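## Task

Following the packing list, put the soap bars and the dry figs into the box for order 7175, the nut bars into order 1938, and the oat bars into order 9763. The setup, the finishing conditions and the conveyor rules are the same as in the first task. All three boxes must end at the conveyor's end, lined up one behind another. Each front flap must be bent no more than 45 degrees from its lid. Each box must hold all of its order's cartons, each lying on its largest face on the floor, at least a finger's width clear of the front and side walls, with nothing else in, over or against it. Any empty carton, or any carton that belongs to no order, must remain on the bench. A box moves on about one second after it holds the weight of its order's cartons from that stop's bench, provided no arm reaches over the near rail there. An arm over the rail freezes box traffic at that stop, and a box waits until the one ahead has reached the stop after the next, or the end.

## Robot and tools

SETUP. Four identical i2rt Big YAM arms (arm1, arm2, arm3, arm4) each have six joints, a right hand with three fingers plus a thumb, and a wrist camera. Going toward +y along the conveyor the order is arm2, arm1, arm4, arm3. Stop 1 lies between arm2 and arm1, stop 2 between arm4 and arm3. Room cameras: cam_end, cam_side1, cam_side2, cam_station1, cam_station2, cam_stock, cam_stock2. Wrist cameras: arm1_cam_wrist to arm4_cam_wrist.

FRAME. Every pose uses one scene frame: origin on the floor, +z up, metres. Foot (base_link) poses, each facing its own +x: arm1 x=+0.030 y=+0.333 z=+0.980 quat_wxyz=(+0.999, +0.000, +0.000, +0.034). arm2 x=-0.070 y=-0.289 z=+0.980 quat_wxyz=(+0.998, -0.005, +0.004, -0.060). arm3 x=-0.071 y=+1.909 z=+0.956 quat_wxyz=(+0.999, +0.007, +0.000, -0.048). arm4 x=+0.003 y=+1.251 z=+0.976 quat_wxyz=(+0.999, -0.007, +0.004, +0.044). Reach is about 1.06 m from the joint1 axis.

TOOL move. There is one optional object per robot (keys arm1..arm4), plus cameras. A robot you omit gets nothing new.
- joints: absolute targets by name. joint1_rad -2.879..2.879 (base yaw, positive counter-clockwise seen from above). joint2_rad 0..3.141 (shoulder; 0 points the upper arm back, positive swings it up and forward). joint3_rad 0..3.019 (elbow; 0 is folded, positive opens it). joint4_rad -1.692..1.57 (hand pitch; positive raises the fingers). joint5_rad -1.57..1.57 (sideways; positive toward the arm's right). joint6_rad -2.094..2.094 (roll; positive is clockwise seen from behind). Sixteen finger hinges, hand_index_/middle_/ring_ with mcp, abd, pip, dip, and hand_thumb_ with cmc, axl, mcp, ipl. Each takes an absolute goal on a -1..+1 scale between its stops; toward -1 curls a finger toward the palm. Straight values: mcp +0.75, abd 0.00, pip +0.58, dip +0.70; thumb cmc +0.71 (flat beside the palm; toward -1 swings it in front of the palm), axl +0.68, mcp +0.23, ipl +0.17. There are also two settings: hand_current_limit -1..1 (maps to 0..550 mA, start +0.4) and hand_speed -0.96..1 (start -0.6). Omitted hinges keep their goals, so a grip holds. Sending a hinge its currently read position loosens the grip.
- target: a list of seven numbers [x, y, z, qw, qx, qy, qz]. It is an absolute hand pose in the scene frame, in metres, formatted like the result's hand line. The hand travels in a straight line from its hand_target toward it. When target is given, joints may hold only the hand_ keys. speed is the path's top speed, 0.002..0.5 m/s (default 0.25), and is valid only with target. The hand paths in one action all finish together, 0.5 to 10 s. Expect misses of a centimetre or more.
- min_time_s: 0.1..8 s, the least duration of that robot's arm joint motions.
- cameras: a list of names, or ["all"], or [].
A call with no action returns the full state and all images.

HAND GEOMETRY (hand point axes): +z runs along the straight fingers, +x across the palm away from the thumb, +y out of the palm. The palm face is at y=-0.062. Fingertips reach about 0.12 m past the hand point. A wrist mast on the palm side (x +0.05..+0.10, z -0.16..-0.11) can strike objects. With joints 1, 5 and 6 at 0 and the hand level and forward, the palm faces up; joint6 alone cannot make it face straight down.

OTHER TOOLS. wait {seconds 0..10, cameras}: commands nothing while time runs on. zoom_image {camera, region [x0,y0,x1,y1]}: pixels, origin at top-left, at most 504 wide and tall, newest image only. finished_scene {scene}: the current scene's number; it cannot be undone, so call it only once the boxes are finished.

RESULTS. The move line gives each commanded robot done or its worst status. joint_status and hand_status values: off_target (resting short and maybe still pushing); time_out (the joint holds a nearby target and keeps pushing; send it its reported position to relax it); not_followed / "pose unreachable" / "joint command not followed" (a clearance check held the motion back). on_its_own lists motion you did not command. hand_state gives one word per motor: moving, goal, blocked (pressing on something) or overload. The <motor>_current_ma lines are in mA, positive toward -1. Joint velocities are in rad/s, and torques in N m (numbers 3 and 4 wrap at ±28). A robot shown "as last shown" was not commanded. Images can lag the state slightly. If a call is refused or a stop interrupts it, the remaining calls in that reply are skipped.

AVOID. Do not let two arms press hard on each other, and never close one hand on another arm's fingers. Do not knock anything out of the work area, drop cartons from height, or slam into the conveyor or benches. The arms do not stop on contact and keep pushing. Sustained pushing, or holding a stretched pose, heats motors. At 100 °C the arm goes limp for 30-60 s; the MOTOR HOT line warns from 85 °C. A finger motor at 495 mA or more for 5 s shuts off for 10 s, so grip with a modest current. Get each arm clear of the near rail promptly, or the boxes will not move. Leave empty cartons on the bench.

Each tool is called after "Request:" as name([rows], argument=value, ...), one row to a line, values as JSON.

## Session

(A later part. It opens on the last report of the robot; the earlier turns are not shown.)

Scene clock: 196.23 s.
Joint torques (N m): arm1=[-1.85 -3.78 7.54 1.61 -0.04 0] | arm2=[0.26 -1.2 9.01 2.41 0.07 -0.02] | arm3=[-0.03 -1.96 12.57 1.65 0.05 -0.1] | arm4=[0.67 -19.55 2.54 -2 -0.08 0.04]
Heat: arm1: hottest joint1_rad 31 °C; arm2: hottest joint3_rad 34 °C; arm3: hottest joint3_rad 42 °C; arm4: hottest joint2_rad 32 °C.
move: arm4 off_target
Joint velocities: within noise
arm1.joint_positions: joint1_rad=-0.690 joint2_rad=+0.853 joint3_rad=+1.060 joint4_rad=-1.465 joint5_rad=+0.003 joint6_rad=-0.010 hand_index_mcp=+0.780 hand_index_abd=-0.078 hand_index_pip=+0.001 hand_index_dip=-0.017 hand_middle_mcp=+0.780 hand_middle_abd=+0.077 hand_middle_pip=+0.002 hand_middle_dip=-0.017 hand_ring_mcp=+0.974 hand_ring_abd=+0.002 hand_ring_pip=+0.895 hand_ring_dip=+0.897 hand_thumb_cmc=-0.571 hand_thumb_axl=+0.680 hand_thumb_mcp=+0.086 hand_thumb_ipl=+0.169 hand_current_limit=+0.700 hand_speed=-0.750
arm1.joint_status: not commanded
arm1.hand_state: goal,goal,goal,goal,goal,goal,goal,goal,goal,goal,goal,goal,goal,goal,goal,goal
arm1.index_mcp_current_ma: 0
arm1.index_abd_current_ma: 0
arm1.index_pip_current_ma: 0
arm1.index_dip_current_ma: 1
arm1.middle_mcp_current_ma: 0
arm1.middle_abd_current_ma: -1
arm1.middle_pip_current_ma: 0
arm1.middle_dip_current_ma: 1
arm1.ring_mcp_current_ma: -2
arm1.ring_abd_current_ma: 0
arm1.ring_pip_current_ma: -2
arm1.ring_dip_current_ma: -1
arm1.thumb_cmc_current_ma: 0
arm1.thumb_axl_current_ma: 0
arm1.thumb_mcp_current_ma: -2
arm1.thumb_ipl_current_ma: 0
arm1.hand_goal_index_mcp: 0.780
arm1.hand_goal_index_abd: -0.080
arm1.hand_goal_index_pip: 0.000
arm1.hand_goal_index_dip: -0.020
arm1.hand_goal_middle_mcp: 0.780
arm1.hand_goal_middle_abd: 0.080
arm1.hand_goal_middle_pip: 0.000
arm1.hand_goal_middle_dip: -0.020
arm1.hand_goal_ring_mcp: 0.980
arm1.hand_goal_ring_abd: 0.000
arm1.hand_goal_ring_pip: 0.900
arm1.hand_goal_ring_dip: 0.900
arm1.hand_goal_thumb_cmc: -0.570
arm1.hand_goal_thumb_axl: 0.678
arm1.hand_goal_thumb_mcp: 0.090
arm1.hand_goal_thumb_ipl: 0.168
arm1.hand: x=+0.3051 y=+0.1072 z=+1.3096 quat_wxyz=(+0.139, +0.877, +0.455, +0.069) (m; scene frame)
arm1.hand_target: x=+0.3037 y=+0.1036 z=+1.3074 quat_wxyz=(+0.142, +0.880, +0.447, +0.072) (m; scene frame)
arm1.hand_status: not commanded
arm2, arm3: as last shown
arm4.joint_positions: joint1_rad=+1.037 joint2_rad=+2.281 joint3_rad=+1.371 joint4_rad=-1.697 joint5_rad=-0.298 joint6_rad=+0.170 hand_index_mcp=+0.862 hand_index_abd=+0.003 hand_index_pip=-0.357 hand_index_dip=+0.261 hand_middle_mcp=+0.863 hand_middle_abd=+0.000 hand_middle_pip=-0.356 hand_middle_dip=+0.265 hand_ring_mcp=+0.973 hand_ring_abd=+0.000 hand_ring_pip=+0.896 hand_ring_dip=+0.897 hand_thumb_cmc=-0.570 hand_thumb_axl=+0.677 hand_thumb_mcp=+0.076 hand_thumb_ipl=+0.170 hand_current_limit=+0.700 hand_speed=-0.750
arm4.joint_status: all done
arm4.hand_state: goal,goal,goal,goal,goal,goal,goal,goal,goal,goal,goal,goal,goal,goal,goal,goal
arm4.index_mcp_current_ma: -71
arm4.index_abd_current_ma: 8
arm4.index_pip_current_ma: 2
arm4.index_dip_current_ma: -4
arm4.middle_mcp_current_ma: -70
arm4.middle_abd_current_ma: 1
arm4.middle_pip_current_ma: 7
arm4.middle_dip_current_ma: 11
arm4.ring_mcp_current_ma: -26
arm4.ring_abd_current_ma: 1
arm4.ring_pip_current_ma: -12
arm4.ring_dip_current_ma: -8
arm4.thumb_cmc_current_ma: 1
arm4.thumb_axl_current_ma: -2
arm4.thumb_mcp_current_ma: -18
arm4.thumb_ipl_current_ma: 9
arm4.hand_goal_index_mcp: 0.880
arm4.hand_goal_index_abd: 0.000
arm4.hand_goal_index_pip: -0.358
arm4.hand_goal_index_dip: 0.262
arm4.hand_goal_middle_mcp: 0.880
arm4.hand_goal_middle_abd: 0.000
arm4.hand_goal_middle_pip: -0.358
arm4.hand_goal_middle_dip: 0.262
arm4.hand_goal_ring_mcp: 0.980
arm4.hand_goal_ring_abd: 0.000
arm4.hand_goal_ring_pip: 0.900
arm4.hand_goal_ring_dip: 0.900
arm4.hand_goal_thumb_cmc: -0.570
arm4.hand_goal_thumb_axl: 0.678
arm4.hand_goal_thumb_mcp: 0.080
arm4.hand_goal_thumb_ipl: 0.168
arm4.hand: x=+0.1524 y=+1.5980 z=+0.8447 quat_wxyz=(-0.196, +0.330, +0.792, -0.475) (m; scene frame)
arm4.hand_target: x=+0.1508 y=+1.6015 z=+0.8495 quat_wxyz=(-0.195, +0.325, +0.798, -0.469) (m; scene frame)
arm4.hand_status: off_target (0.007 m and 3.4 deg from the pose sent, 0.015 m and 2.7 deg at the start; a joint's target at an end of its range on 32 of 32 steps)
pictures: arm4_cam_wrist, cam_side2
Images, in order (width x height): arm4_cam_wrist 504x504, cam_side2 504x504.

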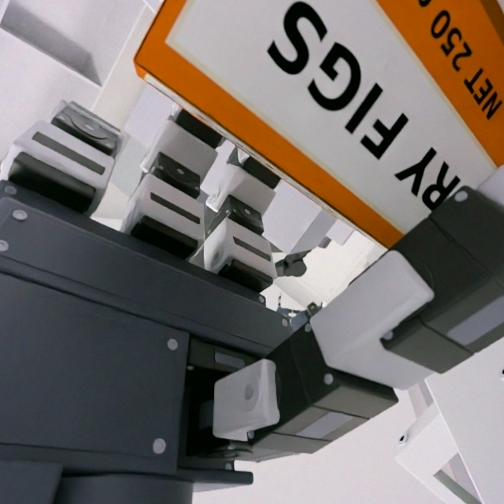

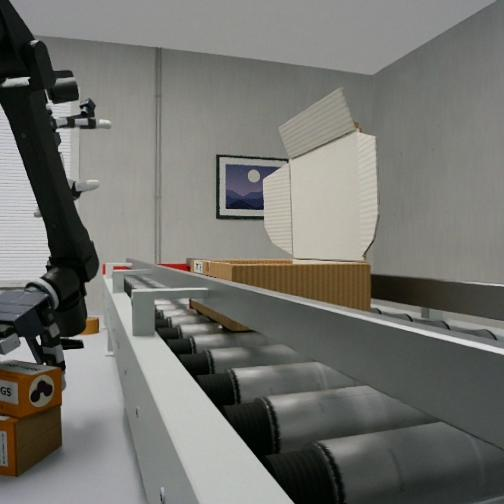

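Request:
move(arm4={"target": [0.154, 1.609, 0.847, 0.2013, -0.3159, -0.782, 0.4982], "speed": 0.05})

Request:
move(arm4={"joints": {"hand_index_mcp": 0.74, "hand_middle_mcp": 0.74, "hand_thumb_mcp": 0.02}}, cameras=["cam_side2", "arm4_cam_wrist"])

Request:
zoom_image(camera="cam_side2", region=[0, 320, 120, 480])

Scene clock: 197.67 s.
Joint torques (N m): arm1=[-1.85 -3.66 7.51 1.62 -0.02 0] | arm2=[0.56 -1.32 9.01 2.41 0.08 -0.03] | arm3=[-0.21 -1.44 12.52 1.62 0.09 -0.04] | arm4=[0.62 -18.55 4.44 -1.98 -0.11 0.08]
Heat: arm1: hottest joint1_rad 31 °C; arm2: hottest joint3_rad 34 °C; arm3: hottest joint3_rad 42 °C; arm4: hottest joint2_rad 31 °C.
move: arm4 off_target
Joint velocities: within noise
arm1, arm2, arm3: as last shown
arm4.joint_positions: joint1_rad=+1.037 joint2_rad=+2.281 joint3_rad=+1.371 joint4_rad=-1.697 joint5_rad=-0.298 joint6_rad=+0.170 hand_index_mcp=+0.862 hand_index_abd=+0.003 hand_index_pip=-0.357 hand_index_dip=+0.261 hand_middle_mcp=+0.863 hand_middle_abd=+0.000 hand_middle_pip=-0.356 hand_middle_dip=+0.265 hand_ring_mcp=+0.973 hand_ring_abd=+0.000 hand_ring_pip=+0.896 hand_ring_dip=+0.897 hand_thumb_cmc=-0.570 hand_thumb_axl=+0.677 hand_thumb_mcp=+0.076 hand_thumb_ipl=+0.170 hand_current_limit=+0.700 hand_speed=-0.750
arm4.joint_status: not commanded
arm4.hand_state: goal,goal,goal,goal,goal,goal,goal,goal,goal,goal,goal,goal,goal,goal,goal,goal
arm4.index_mcp_current_ma: -71
arm4.index_abd_current_ma: 8
arm4.index_pip_current_ma: 2
arm4.index_dip_current_ma: -4
arm4.middle_mcp_current_ma: -70
arm4.middle_abd_current_ma: 1
arm4.middle_pip_current_ma: 7
arm4.middle_dip_current_ma: 11
arm4.ring_mcp_current_ma: -26
arm4.ring_abd_current_ma: 1
arm4.ring_pip_current_ma: -12
arm4.ring_dip_current_ma: -8
arm4.thumb_cmc_current_ma: 1
arm4.thumb_axl_current_ma: -2
arm4.thumb_mcp_current_ma: -18
arm4.thumb_ipl_current_ma: 9
arm4.hand_goal_index_mcp: 0.880
arm4.hand_goal_index_abd: 0.000
arm4.hand_goal_index_pip: -0.358
arm4.hand_goal_index_dip: 0.262
arm4.hand_goal_middle_mcp: 0.880
arm4.hand_goal_middle_abd: 0.000
arm4.hand_goal_middle_pip: -0.358
arm4.hand_goal_middle_dip: 0.262
arm4.hand_goal_ring_mcp: 0.980
arm4.hand_goal_ring_abd: 0.000
arm4.hand_goal_ring_pip: 0.900
arm4.hand_goal_ring_dip: 0.900
arm4.hand_goal_thumb_cmc: -0.570
arm4.hand_goal_thumb_axl: 0.678
arm4.hand_goal_thumb_mcp: 0.080
arm4.hand_goal_thumb_ipl: 0.168
arm4.hand: x=+0.1524 y=+1.5980 z=+0.8447 quat_wxyz=(-0.196, +0.330, +0.792, -0.475) (m; scene frame)
arm4.hand_target: x=+0.1537 y=+1.6084 z=+0.8467 quat_wxyz=(-0.194, +0.326, +0.800, -0.465) (m; scene frame)
arm4.hand_status: off_target (0.011 m and 3.4 deg from the pose sent, 0.011 m and 3.4 deg at the start; a joint's target at an end of its range on 22 of 22 steps)
pictures: none

Scene clock: 198.27 s.
Joint torques (N m): arm1=[-1.73 -3.84 7.5 1.61 -0.03 -0.02] | arm2=[0.09 -1.2 9.01 2.37 0.09 -0.04] | arm3=[-0.32 -2.14 12.52 1.63 0.1 -0.05] | arm4=[0.79 -18.61 4.45 -1.95 -0.1 0.08]
Heat: arm1: hottest joint1_rad 31 °C; arm2: hottest joint3_rad 34 °C; arm3: hottest joint3_rad 42 °C; arm4: hottest joint2_rad 31 °C.
move: arm4 done
Joint velocities: within noise
arm1: as last shown
arm2.joint_positions: joint1_rad=-0.124 joint2_rad=+0.644 joint3_rad=+1.406 joint4_rad=-1.239 joint5_rad=+0.070 joint6_rad=+1.094 hand_index_mcp=+0.755 hand_index_abd=+0.000 hand_index_pip=+0.577 hand_index_dip=+0.696 hand_middle_mcp=+0.755 hand_middle_abd=+0.000 hand_middle_pip=+0.577 hand_middle_dip=+0.696 hand_ring_mcp=+0.755 hand_ring_abd=+0.000 hand_ring_pip=+0.577 hand_ring_dip=+0.696 hand_thumb_cmc=+0.715 hand_thumb_axl=+0.677 hand_thumb_mcp=+0.226 hand_thumb_ipl=+0.168 hand_current_limit=+0.400 hand_speed=-0.600
arm2.joint_status: not commanded
arm2.hand_state: goal,goal,overload,goal,goal,goal,goal,goal,goal,goal,goal,goal,goal,goal,goal,goal
arm2.index_mcp_current_ma: 0
arm2.index_abd_current_ma: 0
arm2.index_pip_current_ma: 0
arm2.index_dip_current_ma: 0
arm2.middle_mcp_current_ma: 0
arm2.middle_abd_current_ma: 0
arm2.middle_pip_current_ma: 0
arm2.middle_dip_current_ma: 0
arm2.ring_mcp_current_ma: 0
arm2.ring_abd_current_ma: 0
arm2.ring_pip_current_ma: 0
arm2.ring_dip_current_ma: 0
arm2.thumb_cmc_current_ma: 0
arm2.thumb_axl_current_ma: 0
arm2.thumb_mcp_current_ma: 0
arm2.thumb_ipl_current_ma: 0
arm2.hand_goal_index_mcp: 0.754
arm2.hand_goal_index_abd: 0.000
arm2.hand_goal_index_pip: 0.576
arm2.hand_goal_index_dip: 0.696
arm2.hand_goal_middle_mcp: 0.754
arm2.hand_goal_middle_abd: 0.000
arm2.hand_goal_middle_pip: 0.576
arm2.hand_goal_middle_dip: 0.696
arm2.hand_goal_ring_mcp: 0.754
arm2.hand_goal_ring_abd: 0.000
arm2.hand_goal_ring_pip: 0.576
arm2.hand_goal_ring_dip: 0.696
arm2.hand_goal_thumb_cmc: 0.714
arm2.hand_goal_thumb_axl: 0.678
arm2.hand_goal_thumb_mcp: 0.226
arm2.hand_goal_thumb_ipl: 0.168
arm2.hand: x=+0.1623 y=-0.4413 z=+1.5615 quat_wxyz=(+0.215, +0.851, +0.084, +0.472) (m; scene frame)
arm2.hand_target: x=+0.1589 y=-0.4403 z=+1.5764 quat_wxyz=(+0.220, +0.842, +0.083, +0.486) (m; scene frame)
arm2.hand_status: not commanded
arm3.joint_positions: joint1_rad=+0.273 joint2_rad=+0.833 joint3_rad=+1.000 joint4_rad=-1.428 joint5_rad=-0.004 joint6_rad=+0.007 hand_index_mcp=+0.860 hand_index_abd=+0.001 hand_index_pip=-0.355 hand_index_dip=+0.265 hand_middle_mcp=+0.860 hand_middle_abd=+0.001 hand_middle_pip=-0.355 hand_middle_dip=+0.265 hand_ring_mcp=+0.974 hand_ring_abd=+0.001 hand_ring_pip=+0.897 hand_ring_dip=+0.897 hand_thumb_cmc=-0.568 hand_thumb_axl=+0.677 hand_thumb_mcp=+0.078 hand_thumb_ipl=+0.168 hand_current_limit=+0.700 hand_speed=-0.750
arm3.joint_status: not commanded
arm3.hand_state: goal,goal,goal,goal,goal,goal,goal,goal,goal,goal,goal,goal,goal,goal,goal,goal
arm3.index_mcp_current_ma: 0
arm3.index_abd_current_ma: 0
arm3.index_pip_current_ma: 2
arm3.index_dip_current_ma: 2
arm3.middle_mcp_current_ma: 0
arm3.middle_abd_current_ma: 0
arm3.middle_pip_current_ma: 2
arm3.middle_dip_current_ma: 2
arm3.ring_mcp_current_ma: -6
arm3.ring_abd_current_ma: 0
arm3.ring_pip_current_ma: -2
arm3.ring_dip_current_ma: -2
arm3.thumb_cmc_current_ma: 1
arm3.thumb_axl_current_ma: 0
arm3.thumb_mcp_current_ma: -2
arm3.thumb_ipl_current_ma: 0
arm3.hand_goal_index_mcp: 0.860
arm3.hand_goal_index_abd: 0.000
arm3.hand_goal_index_pip: -0.358
arm3.hand_goal_index_dip: 0.262
arm3.hand_goal_middle_mcp: 0.860
arm3.hand_goal_middle_abd: 0.000
arm3.hand_goal_middle_pip: -0.358
arm3.hand_goal_middle_dip: 0.262
arm3.hand_goal_ring_mcp: 0.980
arm3.hand_goal_ring_abd: 0.000
arm3.hand_goal_ring_pip: 0.900
arm3.hand_goal_ring_dip: 0.900
arm3.hand_goal_thumb_cmc: -0.570
arm3.hand_goal_thumb_axl: 0.678
arm3.hand_goal_thumb_mcp: 0.080
arm3.hand_goal_thumb_ipl: 0.168
arm3.hand: x=+0.2775 y=+1.9435 z=+1.2663 quat_wxyz=(+0.093, +0.637, +0.755, +0.125) (m; scene frame)
arm3.hand_target: x=+0.2848 y=+1.9476 z=+1.2983 quat_wxyz=(+0.117, +0.628, +0.755, +0.152) (m; scene frame)
arm3.hand_status: not commanded
arm4.joint_positions: joint1_rad=+1.037 joint2_rad=+2.281 joint3_rad=+1.371 joint4_rad=-1.697 joint5_rad=-0.298 joint6_rad=+0.170 hand_index_mcp=+0.736 hand_index_abd=+0.003 hand_index_pip=-0.357 hand_index_dip=+0.261 hand_middle_mcp=+0.736 hand_middle_abd=+0.000 hand_middle_pip=-0.356 hand_middle_dip=+0.265 hand_ring_mcp=+0.973 hand_ring_abd=+0.000 hand_ring_pip=+0.896 hand_ring_dip=+0.897 hand_thumb_cmc=-0.570 hand_thumb_axl=+0.677 hand_thumb_mcp=+0.022 hand_thumb_ipl=+0.170 hand_current_limit=+0.700 hand_speed=-0.750
arm4.joint_status: all done
arm4.hand_state: goal,goal,goal,goal,goal,goal,goal,goal,goal,goal,goal,goal,goal,goal,goal,goal
arm4.index_mcp_current_ma: -16
arm4.index_abd_current_ma: 8
arm4.index_pip_current_ma: 2
arm4.index_dip_current_ma: -4
arm4.middle_mcp_current_ma: -15
arm4.middle_abd_current_ma: 1
arm4.middle_pip_current_ma: 7
arm4.middle_dip_current_ma: 11
arm4.ring_mcp_current_ma: -26
arm4.ring_abd_current_ma: 1
arm4.ring_pip_current_ma: -12
arm4.ring_dip_current_ma: -8
arm4.thumb_cmc_current_ma: 1
arm4.thumb_axl_current_ma: -2
arm4.thumb_mcp_current_ma: 7
arm4.thumb_ipl_current_ma: 8
arm4.hand_goal_index_mcp: 0.740
arm4.hand_goal_index_abd: 0.000
arm4.hand_goal_index_pip: -0.358
arm4.hand_goal_index_dip: 0.262
arm4.hand_goal_middle_mcp: 0.740
arm4.hand_goal_middle_abd: 0.000
arm4.hand_goal_middle_pip: -0.358
arm4.hand_goal_middle_dip: 0.262
arm4.hand_goal_ring_mcp: 0.980
arm4.hand_goal_ring_abd: 0.000
arm4.hand_goal_ring_pip: 0.900
arm4.hand_goal_ring_dip: 0.900
arm4.hand_goal_thumb_cmc: -0.570
arm4.hand_goal_thumb_axl: 0.678
arm4.hand_goal_thumb_mcp: 0.020
arm4.hand_goal_thumb_ipl: 0.168
arm4.hand: x=+0.1524 y=+1.5980 z=+0.8447 quat_wxyz=(-0.196, +0.330, +0.792, -0.475) (m; scene frame)
arm4.hand_target: x=+0.1537 y=+1.6084 z=+0.8467 quat_wxyz=(-0.194, +0.326, +0.800, -0.465) (m; scene frame)
arm4.hand_status: not commanded
pictures: arm4_cam_wrist, cam_side2
Images, in order (width x height): arm4_cam_wrist 504x504, cam_side2 504x504.

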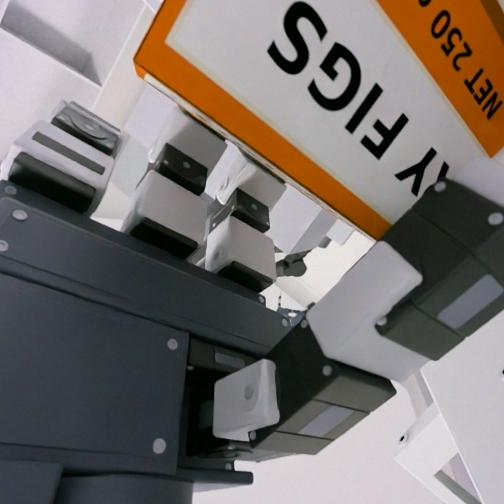

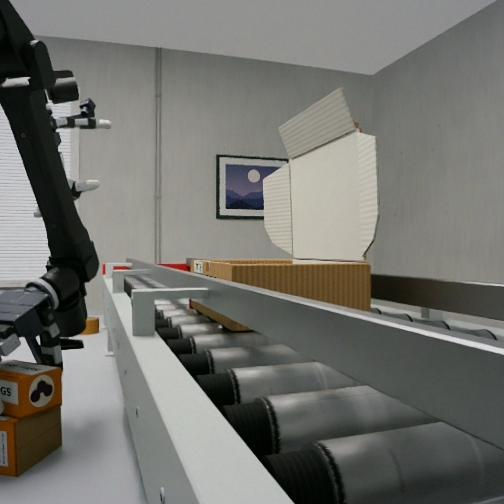

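Scaled by 3.150 from the camera's 504x504 image, which has a finer 720x720 frame.

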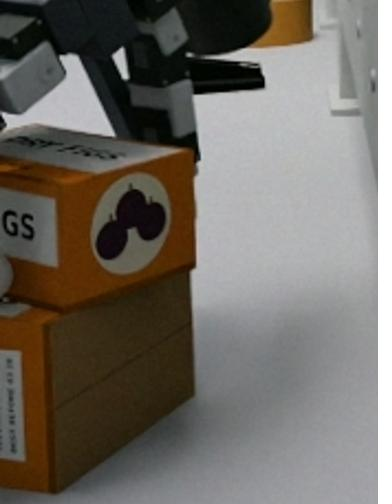

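Request:
move(arm4={"joints": {"hand_index_mcp": 0.66, "hand_middle_mcp": 0.66, "hand_thumb_mcp": -0.08}}, cameras=["cam_side2"])

Request:
zoom_image(camera="cam_side2", region=[0, 320, 120, 480])

Scene clock: 199.00 s.
Joint torques (N m): arm1=[-1.85 -3.96 7.54 1.61 -0.03 -0.02] | arm2=[0.44 -0.97 9.05 2.37 0.08 -0.04] | arm3=[-0.5 -2.14 12.38 1.68 0.04 -0.07] | arm4=[0.62 -18.43 4.44 -1.98 -0.1 0.07]
Heat: arm1: hottest joint1_rad 31 °C; arm2: hottest joint3_rad 34 °C; arm3: hottest joint3_rad 42 °C; arm4: hottest joint2_rad 31 °C.
move: arm4 off_target
Joint velocities: within noise
arm1, arm2, arm3: as last shown
arm4.joint_positions: joint1_rad=+1.037 joint2_rad=+2.281 joint3_rad=+1.371 joint4_rad=-1.697 joint5_rad=-0.298 joint6_rad=+0.170 hand_index_mcp=+0.670 hand_index_abd=+0.003 hand_index_pip=-0.354 hand_index_dip=+0.261 hand_middle_mcp=+0.667 hand_middle_abd=+0.000 hand_middle_pip=-0.353 hand_middle_dip=+0.265 hand_ring_mcp=+0.973 hand_ring_abd=+0.000 hand_ring_pip=+0.896 hand_ring_dip=+0.897 hand_thumb_cmc=-0.569 hand_thumb_axl=+0.678 hand_thumb_mcp=-0.057 hand_thumb_ipl=+0.172 hand_current_limit=+0.700 hand_speed=-0.750
arm4.joint_status: hand_thumb_mcp off_target (ended at -0.057, target -0.080); the others done
arm4.hand_state: goal,goal,goal,goal,goal,goal,goal,goal,goal,goal,goal,goal,goal,goal,blocked,goal
arm4.index_mcp_current_ma: 39
arm4.index_abd_current_ma: 8
arm4.index_pip_current_ma: 14
arm4.index_dip_current_ma: -2
arm4.middle_mcp_current_ma: 27
arm4.middle_abd_current_ma: 1
arm4.middle_pip_current_ma: 18
arm4.middle_dip_current_ma: 11
arm4.ring_mcp_current_ma: -27
arm4.ring_abd_current_ma: 1
arm4.ring_pip_current_ma: -12
arm4.ring_dip_current_ma: -8
arm4.thumb_cmc_current_ma: 3
arm4.thumb_axl_current_ma: -2
arm4.thumb_mcp_current_ma: 119
arm4.thumb_ipl_current_ma: 17
arm4.hand_goal_index_mcp: 0.660
arm4.hand_goal_index_abd: 0.000
arm4.hand_goal_index_pip: -0.358
arm4.hand_goal_index_dip: 0.262
arm4.hand_goal_middle_mcp: 0.660
arm4.hand_goal_middle_abd: 0.000
arm4.hand_goal_middle_pip: -0.358
arm4.hand_goal_middle_dip: 0.262
arm4.hand_goal_ring_mcp: 0.980
arm4.hand_goal_ring_abd: 0.000
arm4.hand_goal_ring_pip: 0.900
arm4.hand_goal_ring_dip: 0.900
arm4.hand_goal_thumb_cmc: -0.570
arm4.hand_goal_thumb_axl: 0.678
arm4.hand_goal_thumb_mcp: -0.080
arm4.hand_goal_thumb_ipl: 0.168
arm4.hand: x=+0.1524 y=+1.5980 z=+0.8447 quat_wxyz=(-0.196, +0.330, +0.792, -0.475) (m; scene frame)
arm4.hand_target: x=+0.1537 y=+1.6084 z=+0.8467 quat_wxyz=(-0.194, +0.326, +0.800, -0.465) (m; scene frame)
arm4.hand_status: not commanded
pictures: cam_side2
Images, in order (width x height): cam_side2 504x504.

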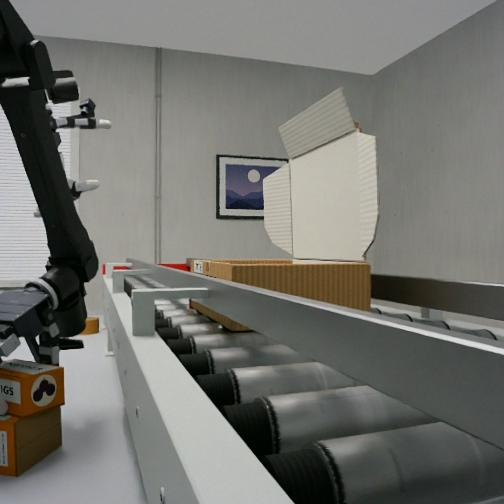

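Scaled by 3.150 from the camera's 504x504 image, which has a finer 720x720 frame.

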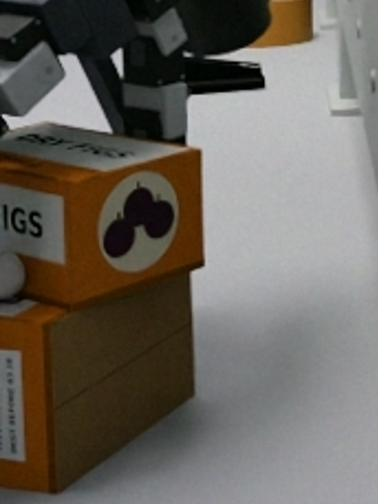

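Request:
move(arm4={"joints": {"hand_index_mcp": 0.57, "hand_middle_mcp": 0.57, "hand_thumb_mcp": -0.24}})

Request:
move(arm4={"target": [0.154, 1.606, 0.90, 0.2013, -0.3159, -0.782, 0.4982], "speed": 0.06}, cameras=["cam_side2", "cam_stock2"])

Request:
zoom_image(camera="cam_side2", region=[0, 280, 160, 480])

Scene clock: 199.70 s.
Joint torques (N m): arm1=[-1.96 -3.84 7.49 1.54 -0.04 -0.01] | arm2=[0.32 -1.14 9.01 2.3 0.07 -0.04] | arm3=[-0.56 -1.96 12.56 1.69 0.04 -0.09] | arm4=[0.56 -18.49 4.44 -1.98 -0.11 0.08]
Heat: arm1: hottest joint1_rad 31 °C; arm2: hottest joint3_rad 34 °C; arm3: hottest joint3_rad 42 °C; arm4: hottest joint2_rad 31 °C.
move: arm4 off_target
Joint velocities: within noise
arm1, arm2, arm3: as last shown
arm4.joint_positions: joint1_rad=+1.037 joint2_rad=+2.281 joint3_rad=+1.371 joint4_rad=-1.697 joint5_rad=-0.298 joint6_rad=+0.171 hand_index_mcp=+0.650 hand_index_abd=+0.003 hand_index_pip=-0.340 hand_index_dip=+0.262 hand_middle_mcp=+0.646 hand_middle_abd=+0.000 hand_middle_pip=-0.341 hand_middle_dip=+0.265 hand_ring_mcp=+0.973 hand_ring_abd=+0.000 hand_ring_pip=+0.896 hand_ring_dip=+0.897 hand_thumb_cmc=-0.565 hand_thumb_axl=+0.678 hand_thumb_mcp=-0.060 hand_thumb_ipl=+0.180 hand_current_limit=+0.700 hand_speed=-0.750
arm4.joint_status: hand_index_mcp off_target (ended at +0.650, target +0.570); hand_middle_mcp off_target (ended at +0.646, target +0.570); hand_thumb_mcp off_target (ended at -0.060, target -0.240)
arm4.hand_state: blocked,goal,goal,goal,blocked,goal,goal,goal,goal,goal,goal,goal,goal,goal,blocked,goal
arm4.index_mcp_current_ma: 373
arm4.index_abd_current_ma: 7
arm4.index_pip_current_ma: 69
arm4.index_dip_current_ma: 1
arm4.middle_mcp_current_ma: 356
arm4.middle_abd_current_ma: 1
arm4.middle_pip_current_ma: 63
arm4.middle_dip_current_ma: 11
arm4.ring_mcp_current_ma: -27
arm4.ring_abd_current_ma: 1
arm4.ring_pip_current_ma: -12
arm4.ring_dip_current_ma: -8
arm4.thumb_cmc_current_ma: 16
arm4.thumb_axl_current_ma: 0
arm4.thumb_mcp_current_ma: 468
arm4.thumb_ipl_current_ma: 61
arm4.hand_goal_index_mcp: 0.570
arm4.hand_goal_index_abd: 0.000
arm4.hand_goal_index_pip: -0.358
arm4.hand_goal_index_dip: 0.262
arm4.hand_goal_middle_mcp: 0.570
arm4.hand_goal_middle_abd: 0.000
arm4.hand_goal_middle_pip: -0.358
arm4.hand_goal_middle_dip: 0.262
arm4.hand_goal_ring_mcp: 0.980
arm4.hand_goal_ring_abd: 0.000
arm4.hand_goal_ring_pip: 0.900
arm4.hand_goal_ring_dip: 0.900
arm4.hand_goal_thumb_cmc: -0.570
arm4.hand_goal_thumb_axl: 0.678
arm4.hand_goal_thumb_mcp: -0.240
arm4.hand_goal_thumb_ipl: 0.168
arm4.hand: x=+0.1522 y=+1.5981 z=+0.8447 quat_wxyz=(-0.196, +0.330, +0.792, -0.475) (m; scene frame)
arm4.hand_target: x=+0.1536 y=+1.6085 z=+0.8467 quat_wxyz=(-0.194, +0.326, +0.800, -0.465) (m; scene frame)
arm4.hand_status: not commanded
pictures: none

Scene clock: 201.20 s.
Joint torques (N m): arm1=[-1.9 -3.9 7.51 1.58 -0.04 -0.01] | arm2=[0.38 -1.03 9.02 2.37 0.07 -0.03] | arm3=[-0.15 -1.61 12.46 1.66 0.05 -0.06] | arm4=[0.67 -19.66 3.44 -2.04 -0.12 0.24]
Heat: arm1: hottest joint1_rad 31 °C; arm2: hottest joint3_rad 34 °C; arm3: hottest joint3_rad 42 °C; arm4: hottest joint2_rad 31 °C.
move: arm4 off_target
Joint velocities: within noise
arm1, arm2, arm3: as last shown
arm4.joint_positions: joint1_rad=+1.037 joint2_rad=+2.142 joint3_rad=+1.311 joint4_rad=-1.692 joint5_rad=-0.298 joint6_rad=+0.176 hand_index_mcp=+0.629 hand_index_abd=+0.002 hand_index_pip=-0.325 hand_index_dip=+0.276 hand_middle_mcp=+0.620 hand_middle_abd=+0.000 hand_middle_pip=-0.326 hand_middle_dip=+0.283 hand_ring_mcp=+0.973 hand_ring_abd=+0.000 hand_ring_pip=+0.896 hand_ring_dip=+0.897 hand_thumb_cmc=-0.561 hand_thumb_axl=+0.680 hand_thumb_mcp=-0.060 hand_thumb_ipl=+0.187 hand_current_limit=+0.700 hand_speed=-0.750
arm4.joint_status: not commanded
arm4.hand_state: blocked,goal,blocked,goal,blocked,goal,blocked,blocked,goal,goal,goal,goal,goal,goal,blocked,goal
arm4.index_mcp_current_ma: 268
arm4.index_abd_current_ma: 5
arm4.index_pip_current_ma: 134
arm4.index_dip_current_ma: 53
arm4.middle_mcp_current_ma: 226
arm4.middle_abd_current_ma: 1
arm4.middle_pip_current_ma: 128
arm4.middle_dip_current_ma: 81
arm4.ring_mcp_current_ma: -27
arm4.ring_abd_current_ma: 1
arm4.ring_pip_current_ma: -12
arm4.ring_dip_current_ma: -8
arm4.thumb_cmc_current_ma: 33
arm4.thumb_axl_current_ma: 6
arm4.thumb_mcp_current_ma: 468
arm4.thumb_ipl_current_ma: 102
arm4.hand_goal_index_mcp: 0.570
arm4.hand_goal_index_abd: 0.000
arm4.hand_goal_index_pip: -0.358
arm4.hand_goal_index_dip: 0.262
arm4.hand_goal_middle_mcp: 0.570
arm4.hand_goal_middle_abd: 0.000
arm4.hand_goal_middle_pip: -0.358
arm4.hand_goal_middle_dip: 0.262
arm4.hand_goal_ring_mcp: 0.980
arm4.hand_goal_ring_abd: 0.000
arm4.hand_goal_ring_pip: 0.900
arm4.hand_goal_ring_dip: 0.900
arm4.hand_goal_thumb_cmc: -0.570
arm4.hand_goal_thumb_axl: 0.678
arm4.hand_goal_thumb_mcp: -0.240
arm4.hand_goal_thumb_ipl: 0.168
arm4.on_its_own: hand_index_mcp moved -0.021 toward your old target +0.570; hand_middle_mcp moved -0.026 toward your old target +0.570
arm4.hand: x=+0.1544 y=+1.6018 z=+0.8893 quat_wxyz=(-0.192, +0.333, +0.812, -0.439) (m; scene frame)
arm4.hand_target: x=+0.1537 y=+1.6055 z=+0.8992 quat_wxyz=(-0.186, +0.336, +0.816, -0.431) (m; scene frame)
arm4.hand_status: off_target (0.012 m and 8.0 deg from the pose sent, 0.056 m and 3.4 deg at the start; a joint's target at an end of its range on 45 of 45 steps)
pictures: cam_side2, cam_stock2
Images, in order (width x height): cam_side2 504x504, cam_stock2 504x504.

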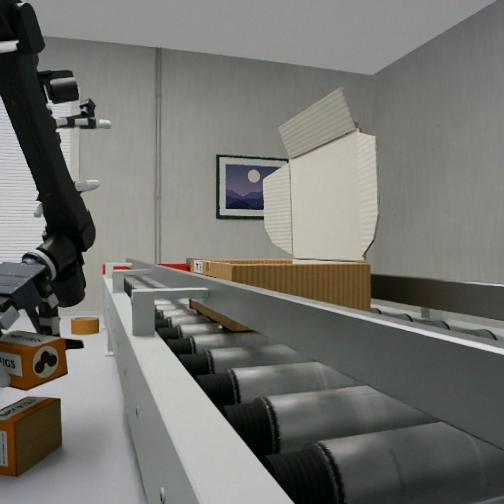

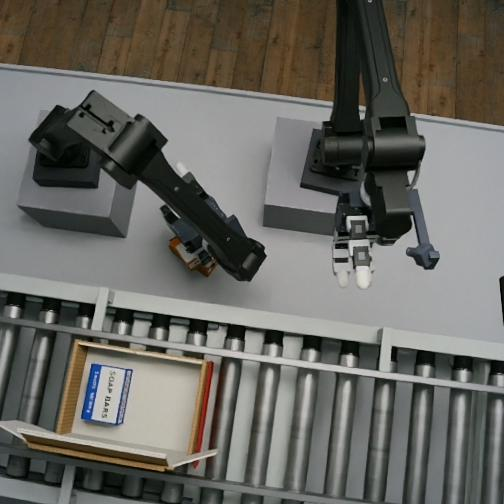

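Scaled by 2.520 from the camera's 504x504 image, which has a finer 720x720 frame.

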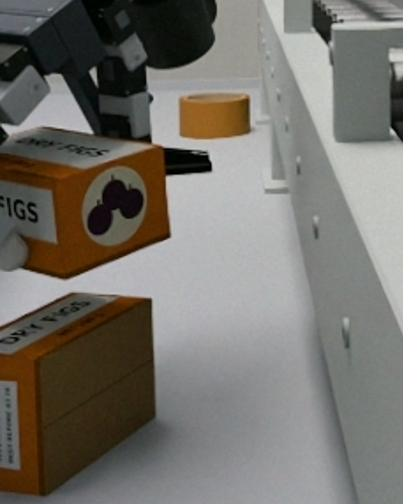

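Request:
move(arm4={"target": [0.175, 1.625, 1.01, 0.2013, -0.3159, -0.782, 0.4982], "speed": 0.12}, cameras=["cam_side2", "cam_station2"])

Scene clock: 203.73 s.
Joint torques (N m): arm1=[-1.9 -3.6 7.56 1.58 -0.03 -0.02] | arm2=[0.32 -1.14 9.02 2.44 0.08 -0.04] | arm3=[-0.44 -2.14 12.49 1.68 0.06 -0.07] | arm4=[0.21 -17.14 5.75 -1.46 -0.12 0.24]
Heat: arm1: hottest joint1_rad 31 °C; arm2: hottest joint3_rad 34 °C; arm3: hottest joint3_rad 42 °C; arm4: hottest joint2_rad 31 °C.
move: arm4 off_target
Joint velocities: within noise
arm1, arm2, arm3: as last shown
arm4.joint_positions: joint1_rad=+1.037 joint2_rad=+1.832 joint3_rad=+1.273 joint4_rad=-1.692 joint5_rad=-0.291 joint6_rad=+0.251 hand_index_mcp=+0.629 hand_index_abd=+0.002 hand_index_pip=-0.324 hand_index_dip=+0.276 hand_middle_mcp=+0.620 hand_middle_abd=+0.000 hand_middle_pip=-0.325 hand_middle_dip=+0.283 hand_ring_mcp=+0.973 hand_ring_abd=+0.000 hand_ring_pip=+0.896 hand_ring_dip=+0.897 hand_thumb_cmc=-0.561 hand_thumb_axl=+0.680 hand_thumb_mcp=-0.060 hand_thumb_ipl=+0.187 hand_current_limit=+0.700 hand_speed=-0.750
arm4.joint_status: not commanded
arm4.hand_state: blocked,goal,blocked,goal,blocked,goal,blocked,blocked,goal,goal,goal,goal,goal,goal,blocked,goal
arm4.index_mcp_current_ma: 268
arm4.index_abd_current_ma: 5
arm4.index_pip_current_ma: 138
arm4.index_dip_current_ma: 53
arm4.middle_mcp_current_ma: 225
arm4.middle_abd_current_ma: 1
arm4.middle_pip_current_ma: 132
arm4.middle_dip_current_ma: 82
arm4.ring_mcp_current_ma: -27
arm4.ring_abd_current_ma: 1
arm4.ring_pip_current_ma: -12
arm4.ring_dip_current_ma: -8
arm4.thumb_cmc_current_ma: 33
arm4.thumb_axl_current_ma: 8
arm4.thumb_mcp_current_ma: 467
arm4.thumb_ipl_current_ma: 102
arm4.hand_goal_index_mcp: 0.570
arm4.hand_goal_index_abd: 0.000
arm4.hand_goal_index_pip: -0.358
arm4.hand_goal_index_dip: 0.262
arm4.hand_goal_middle_mcp: 0.570
arm4.hand_goal_middle_abd: 0.000
arm4.hand_goal_middle_pip: -0.358
arm4.hand_goal_middle_dip: 0.262
arm4.hand_goal_ring_mcp: 0.980
arm4.hand_goal_ring_abd: 0.000
arm4.hand_goal_ring_pip: 0.900
arm4.hand_goal_ring_dip: 0.900
arm4.hand_goal_thumb_cmc: -0.570
arm4.hand_goal_thumb_axl: 0.678
arm4.hand_goal_thumb_mcp: -0.240
arm4.hand_goal_thumb_ipl: 0.168
arm4.hand: x=+0.1729 y=+1.6244 z=+1.0004 quat_wxyz=(-0.169, +0.364, +0.857, -0.323) (m; scene frame)
arm4.hand_target: x=+0.1746 y=+1.6247 z=+1.0091 quat_wxyz=(-0.165, +0.370, +0.858, -0.315) (m; scene frame)
arm4.hand_status: off_target (0.010 m and 22.8 deg from the pose sent, 0.125 m and 8.0 deg at the start; pose on its path clipped on 21 of 52 steps; a joint's target at an end of its range on 52 of 52 steps)
pictures: cam_side2, cam_station2
Images, in order (width x height): cam_side2 504x504, cam_station2 504x504.

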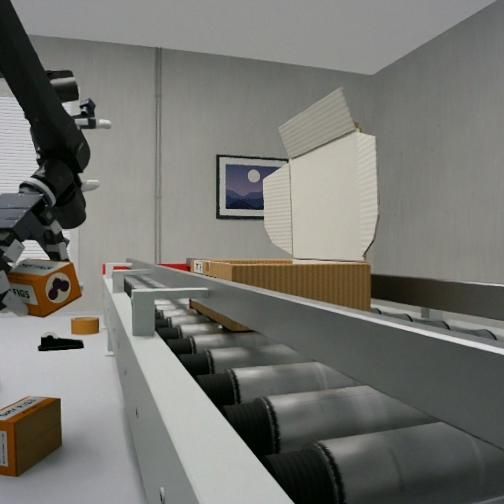

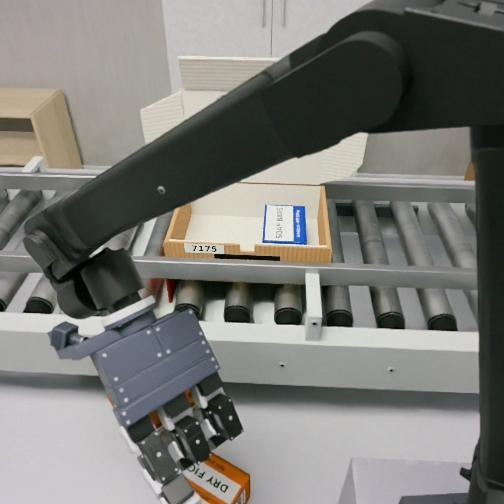

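Request:
move(arm4={"target": [0.30, 1.64, 1.16, -0.1391, 0.2183, 0.8147, -0.5190], "speed": 0.15}, cameras=["cam_side2", "cam_station2"])

Scene clock: 208.23 s.
Joint torques (N m): arm1=[-1.61 -3.78 7.56 1.59 -0.03 -0.01] | arm2=[0.03 -1.2 9.01 2.41 0.08 -0.01] | arm3=[-0.5 -1.85 12.49 1.66 0.03 -0.11] | arm4=[-0.44 -16.32 11.77 -0.58 0.29 0.04]
Heat: arm1: hottest joint1_rad 31 °C; arm2: hottest joint3_rad 34 °C; arm3: hottest joint3_rad 42 °C; arm4: hottest joint2_rad 31 °C.
move: arm4 off_target
Joint velocities: within noise
arm1, arm2, arm3: as last shown
arm4.joint_positions: joint1_rad=+0.909 joint2_rad=+1.599 joint3_rad=+1.370 joint4_rad=-1.692 joint5_rad=+0.105 joint6_rad=-0.080 hand_index_mcp=+0.629 hand_index_abd=+0.002 hand_index_pip=-0.320 hand_index_dip=+0.278 hand_middle_mcp=+0.620 hand_middle_abd=+0.000 hand_middle_pip=-0.321 hand_middle_dip=+0.284 hand_ring_mcp=+0.973 hand_ring_abd=+0.000 hand_ring_pip=+0.896 hand_ring_dip=+0.897 hand_thumb_cmc=-0.561 hand_thumb_axl=+0.680 hand_thumb_mcp=-0.063 hand_thumb_ipl=+0.187 hand_current_limit=+0.700 hand_speed=-0.750
arm4.joint_status: not commanded
arm4.hand_state: blocked,goal,blocked,goal,blocked,goal,blocked,blocked,goal,goal,goal,goal,goal,goal,blocked,goal
arm4.index_mcp_current_ma: 268
arm4.index_abd_current_ma: 4
arm4.index_pip_current_ma: 155
arm4.index_dip_current_ma: 58
arm4.middle_mcp_current_ma: 225
arm4.middle_abd_current_ma: 1
arm4.middle_pip_current_ma: 149
arm4.middle_dip_current_ma: 86
arm4.ring_mcp_current_ma: -27
arm4.ring_abd_current_ma: 1
arm4.ring_pip_current_ma: -12
arm4.ring_dip_current_ma: -8
arm4.thumb_cmc_current_ma: 33
arm4.thumb_axl_current_ma: 8
arm4.thumb_mcp_current_ma: 468
arm4.thumb_ipl_current_ma: 102
arm4.hand_goal_index_mcp: 0.570
arm4.hand_goal_index_abd: 0.000
arm4.hand_goal_index_pip: -0.358
arm4.hand_goal_index_dip: 0.262
arm4.hand_goal_middle_mcp: 0.570
arm4.hand_goal_middle_abd: 0.000
arm4.hand_goal_middle_pip: -0.358
arm4.hand_goal_middle_dip: 0.262
arm4.hand_goal_ring_mcp: 0.980
arm4.hand_goal_ring_abd: 0.000
arm4.hand_goal_ring_pip: 0.900
arm4.hand_goal_ring_dip: 0.900
arm4.hand_goal_thumb_cmc: -0.570
arm4.hand_goal_thumb_axl: 0.678
arm4.hand_goal_thumb_mcp: -0.240
arm4.hand_goal_thumb_ipl: 0.168
arm4.hand: x=+0.2885 y=+1.6289 z=+1.1287 quat_wxyz=(-0.009, +0.231, +0.954, -0.189) (m; scene frame)
arm4.hand_target: x=+0.2991 y=+1.6387 z=+1.1594 quat_wxyz=(+0.005, +0.233, +0.960, -0.156) (m; scene frame)
arm4.hand_status: off_target (0.035 m and 43.9 deg from the pose sent, 0.205 m and 28.7 deg at the start; pose on its path clipped on 96 of 123 steps; a joint's target at an end of its range on 123 of 123 steps)
pictures: cam_side2, cam_station2
Images, in order (width x height): cam_side2 504x504, cam_station2 504x504.

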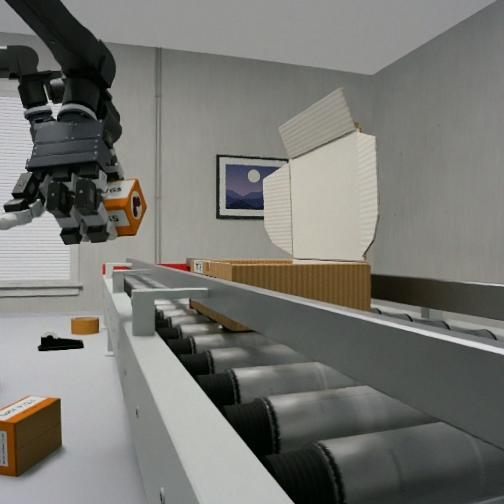

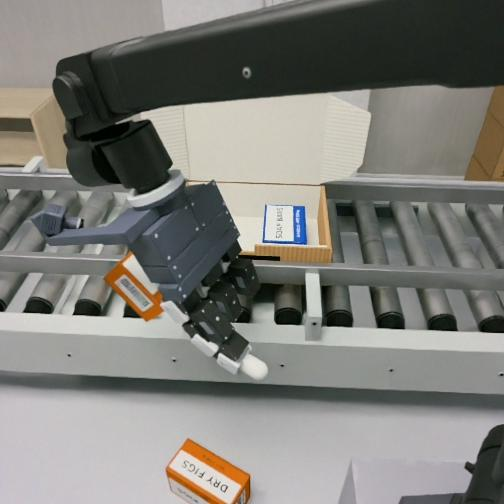

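Request:
move(arm4={"joints": {"joint1_rad": 0.76, "joint2_rad": 1.60, "joint3_rad": 1.52, "joint4_rad": -1.68, "joint5_rad": 0.6, "joint6_rad": -0.5}, "min_time_s": 3}, cameras=["cam_side2", "cam_station2"])

Scene clock: 213.40 s.
Joint torques (N m): arm1=[-1.9 -3.78 7.53 1.54 -0.03 -0.01] | arm2=[0.32 -1.26 9.07 2.41 0.07 -0.03] | arm3=[-0.09 -2.02 12.46 1.5 0.04 -0.02] | arm4=[-0.91 -14.27 13.01 0.25 0.78 0.17]
Heat: arm1: hottest joint1_rad 31 °C; arm2: hottest joint3_rad 34 °C; arm3: hottest joint3_rad 42 °C; arm4: hottest joint2_rad 31 °C.
move: arm4 done
Joint velocities: within noise
arm1.joint_positions: joint1_rad=-0.690 joint2_rad=+0.853 joint3_rad=+1.060 joint4_rad=-1.465 joint5_rad=+0.003 joint6_rad=-0.010 hand_index_mcp=+0.780 hand_index_abd=-0.078 hand_index_pip=+0.001 hand_index_dip=-0.017 hand_middle_mcp=+0.780 hand_middle_abd=+0.077 hand_middle_pip=+0.002 hand_middle_dip=-0.017 hand_ring_mcp=+0.974 hand_ring_abd=+0.002 hand_ring_pip=+0.895 hand_ring_dip=+0.897 hand_thumb_cmc=-0.571 hand_thumb_axl=+0.680 hand_thumb_mcp=+0.086 hand_thumb_ipl=+0.169 hand_current_limit=+0.700 hand_speed=-0.750
arm1.joint_status: not commanded
arm1.hand_state: goal,goal,goal,goal,goal,goal,goal,goal,goal,goal,goal,goal,goal,goal,goal,goal
arm1.index_mcp_current_ma: 0
arm1.index_abd_current_ma: 0
arm1.index_pip_current_ma: 0
arm1.index_dip_current_ma: 1
arm1.middle_mcp_current_ma: 0
arm1.middle_abd_current_ma: -1
arm1.middle_pip_current_ma: 0
arm1.middle_dip_current_ma: 1
arm1.ring_mcp_current_ma: -2
arm1.ring_abd_current_ma: 0
arm1.ring_pip_current_ma: -2
arm1.ring_dip_current_ma: -1
arm1.thumb_cmc_current_ma: 0
arm1.thumb_axl_current_ma: 0
arm1.thumb_mcp_current_ma: -2
arm1.thumb_ipl_current_ma: 0
arm1.hand_goal_index_mcp: 0.780
arm1.hand_goal_index_abd: -0.080
arm1.hand_goal_index_pip: 0.000
arm1.hand_goal_index_dip: -0.020
arm1.hand_goal_middle_mcp: 0.780
arm1.hand_goal_middle_abd: 0.080
arm1.hand_goal_middle_pip: 0.000
arm1.hand_goal_middle_dip: -0.020
arm1.hand_goal_ring_mcp: 0.980
arm1.hand_goal_ring_abd: 0.000
arm1.hand_goal_ring_pip: 0.900
arm1.hand_goal_ring_dip: 0.900
arm1.hand_goal_thumb_cmc: -0.570
arm1.hand_goal_thumb_axl: 0.678
arm1.hand_goal_thumb_mcp: 0.090
arm1.hand_goal_thumb_ipl: 0.168
arm1.hand: x=+0.3051 y=+0.1072 z=+1.3096 quat_wxyz=(+0.139, +0.877, +0.455, +0.069) (m; scene frame)
arm1.hand_target: x=+0.3037 y=+0.1036 z=+1.3074 quat_wxyz=(+0.142, +0.880, +0.447, +0.072) (m; scene frame)
arm1.hand_status: not commanded
arm2, arm3: as last shown
arm4.joint_positions: joint1_rad=+0.769 joint2_rad=+1.599 joint3_rad=+1.464 joint4_rad=-1.690 joint5_rad=+0.593 joint6_rad=-0.500 hand_index_mcp=+0.629 hand_index_abd=+0.000 hand_index_pip=-0.320 hand_index_dip=+0.278 hand_middle_mcp=+0.620 hand_middle_abd=-0.001 hand_middle_pip=-0.320 hand_middle_dip=+0.285 hand_ring_mcp=+0.973 hand_ring_abd=+0.000 hand_ring_pip=+0.896 hand_ring_dip=+0.897 hand_thumb_cmc=-0.564 hand_thumb_axl=+0.680 hand_thumb_mcp=-0.063 hand_thumb_ipl=+0.187 hand_current_limit=+0.700 hand_speed=-0.750
arm4.joint_status: all done
arm4.hand_state: blocked,goal,blocked,goal,blocked,goal,blocked,blocked,goal,goal,goal,goal,goal,goal,blocked,goal
arm4.index_mcp_current_ma: 268
arm4.index_abd_current_ma: 0
arm4.index_pip_current_ma: 155
arm4.index_dip_current_ma: 58
arm4.middle_mcp_current_ma: 225
arm4.middle_abd_current_ma: -2
arm4.middle_pip_current_ma: 153
arm4.middle_dip_current_ma: 91
arm4.ring_mcp_current_ma: -27
arm4.ring_abd_current_ma: 1
arm4.ring_pip_current_ma: -12
arm4.ring_dip_current_ma: -8
arm4.thumb_cmc_current_ma: 21
arm4.thumb_axl_current_ma: 8
arm4.thumb_mcp_current_ma: 467
arm4.thumb_ipl_current_ma: 102
arm4.hand_goal_index_mcp: 0.570
arm4.hand_goal_index_abd: 0.000
arm4.hand_goal_index_pip: -0.358
arm4.hand_goal_index_dip: 0.262
arm4.hand_goal_middle_mcp: 0.570
arm4.hand_goal_middle_abd: 0.000
arm4.hand_goal_middle_pip: -0.358
arm4.hand_goal_middle_dip: 0.262
arm4.hand_goal_ring_mcp: 0.980
arm4.hand_goal_ring_abd: 0.000
arm4.hand_goal_ring_pip: 0.900
arm4.hand_goal_ring_dip: 0.900
arm4.hand_goal_thumb_cmc: -0.570
arm4.hand_goal_thumb_axl: 0.678
arm4.hand_goal_thumb_mcp: -0.240
arm4.hand_goal_thumb_ipl: 0.168
arm4.hand: x=+0.3954 y=+1.5825 z=+1.1800 quat_wxyz=(+0.166, +0.062, +0.946, -0.272) (m; scene frame)
arm4.hand_target: x=+0.4118 y=+1.5922 z=+1.2029 quat_wxyz=(+0.186, +0.076, +0.947, -0.250) (m; scene frame)
arm4.hand_status: not commanded
pictures: cam_side2, cam_station2
Images, in order (width x height): cam_side2 504x504, cam_station2 504x504.

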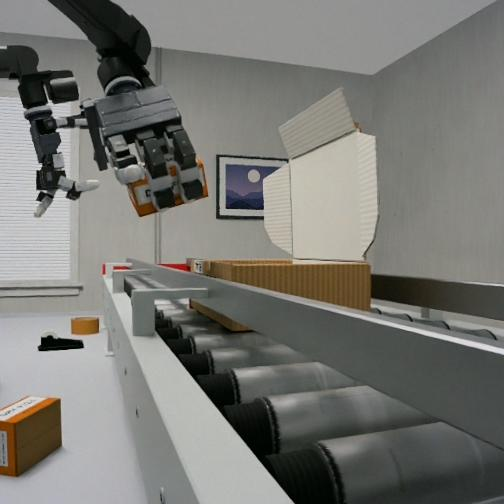

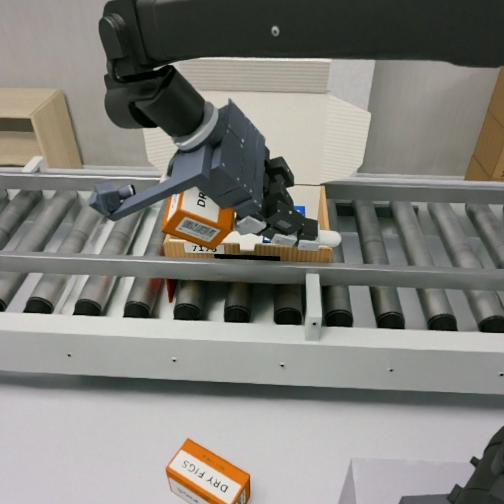

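Request:
move(arm4={"target": [0.52, 1.60, 1.20, 0.0981, -0.1637, 0.8422, -0.5046], "speed": 0.15}, cameras=["cam_side2", "cam_station2", "cam_stock2"])

Scene clock: 217.03 s.
Joint torques (N m): arm1=[-1.85 -3.78 7.56 1.55 -0.03 -0.01] | arm2=[0.44 -1.2 9.01 2.4 0.08 -0.05] | arm3=[-0.21 -2.08 12.63 1.7 0.04 -0.04] | arm4=[-0.91 -18.43 13.44 -0.13 1.1 0.07]
Heat: arm1: hottest joint1_rad 31 °C; arm2: hottest joint3_rad 34 °C; arm3: hottest joint3_rad 42 °C; arm4: hottest joint2_rad 31 °C.
move: arm4 off_target
Joint velocities: within noise
arm1, arm2, arm3: as last shown
arm4.joint_positions: joint1_rad=+0.681 joint2_rad=+1.881 joint3_rad=+1.843 joint4_rad=-1.690 joint5_rad=+0.976 joint6_rad=-1.240 hand_index_mcp=+0.629 hand_index_abd=+0.000 hand_index_pip=-0.320 hand_index_dip=+0.278 hand_middle_mcp=+0.620 hand_middle_abd=-0.001 hand_middle_pip=-0.320 hand_middle_dip=+0.286 hand_ring_mcp=+0.973 hand_ring_abd=+0.000 hand_ring_pip=+0.896 hand_ring_dip=+0.897 hand_thumb_cmc=-0.563 hand_thumb_axl=+0.680 hand_thumb_mcp=-0.063 hand_thumb_ipl=+0.187 hand_current_limit=+0.700 hand_speed=-0.750
arm4.joint_status: not commanded
arm4.hand_state: blocked,goal,blocked,goal,blocked,goal,blocked,blocked,goal,goal,goal,goal,goal,goal,blocked,goal
arm4.index_mcp_current_ma: 267
arm4.index_abd_current_ma: -1
arm4.index_pip_current_ma: 155
arm4.index_dip_current_ma: 58
arm4.middle_mcp_current_ma: 224
arm4.middle_abd_current_ma: -3
arm4.middle_pip_current_ma: 155
arm4.middle_dip_current_ma: 93
arm4.ring_mcp_current_ma: -27
arm4.ring_abd_current_ma: 1
arm4.ring_pip_current_ma: -12
arm4.ring_dip_current_ma: -8
arm4.thumb_cmc_current_ma: 24
arm4.thumb_axl_current_ma: 8
arm4.thumb_mcp_current_ma: 467
arm4.thumb_ipl_current_ma: 102
arm4.hand_goal_index_mcp: 0.570
arm4.hand_goal_index_abd: 0.000
arm4.hand_goal_index_pip: -0.358
arm4.hand_goal_index_dip: 0.262
arm4.hand_goal_middle_mcp: 0.570
arm4.hand_goal_middle_abd: 0.000
arm4.hand_goal_middle_pip: -0.358
arm4.hand_goal_middle_dip: 0.262
arm4.hand_goal_ring_mcp: 0.980
arm4.hand_goal_ring_abd: 0.000
arm4.hand_goal_ring_pip: 0.900
arm4.hand_goal_ring_dip: 0.900
arm4.hand_goal_thumb_cmc: -0.570
arm4.hand_goal_thumb_axl: 0.678
arm4.hand_goal_thumb_mcp: -0.240
arm4.hand_goal_thumb_ipl: 0.168
arm4.hand: x=+0.5051 y=+1.5943 z=+1.1859 quat_wxyz=(+0.180, -0.230, +0.849, -0.440) (m; scene frame)
arm4.hand_target: x=+0.5193 y=+1.5989 z=+1.1997 quat_wxyz=(+0.193, -0.221, +0.850, -0.437) (m; scene frame)
arm4.hand_status: off_target (0.021 m and 14.2 deg from the pose sent, 0.127 m and 40.0 deg at the start; a joint's target at an end of its range on 102 of 105 steps)
pictures: cam_side2, cam_station2, cam_stock2
Images, in order (width x height): cam_side2 504x504, cam_station2 504x504, cam_stock2 504x504.

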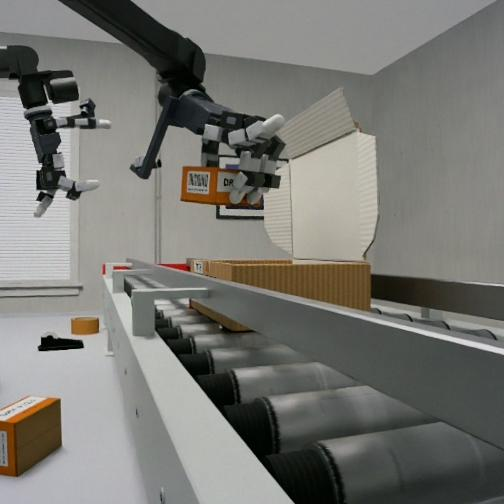

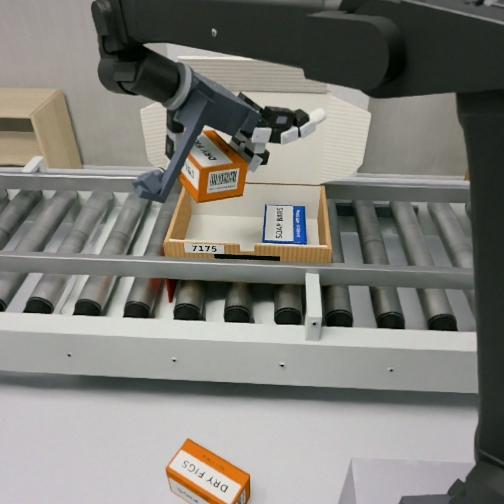

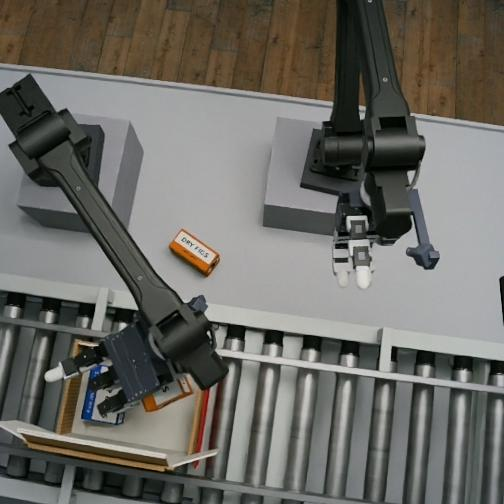

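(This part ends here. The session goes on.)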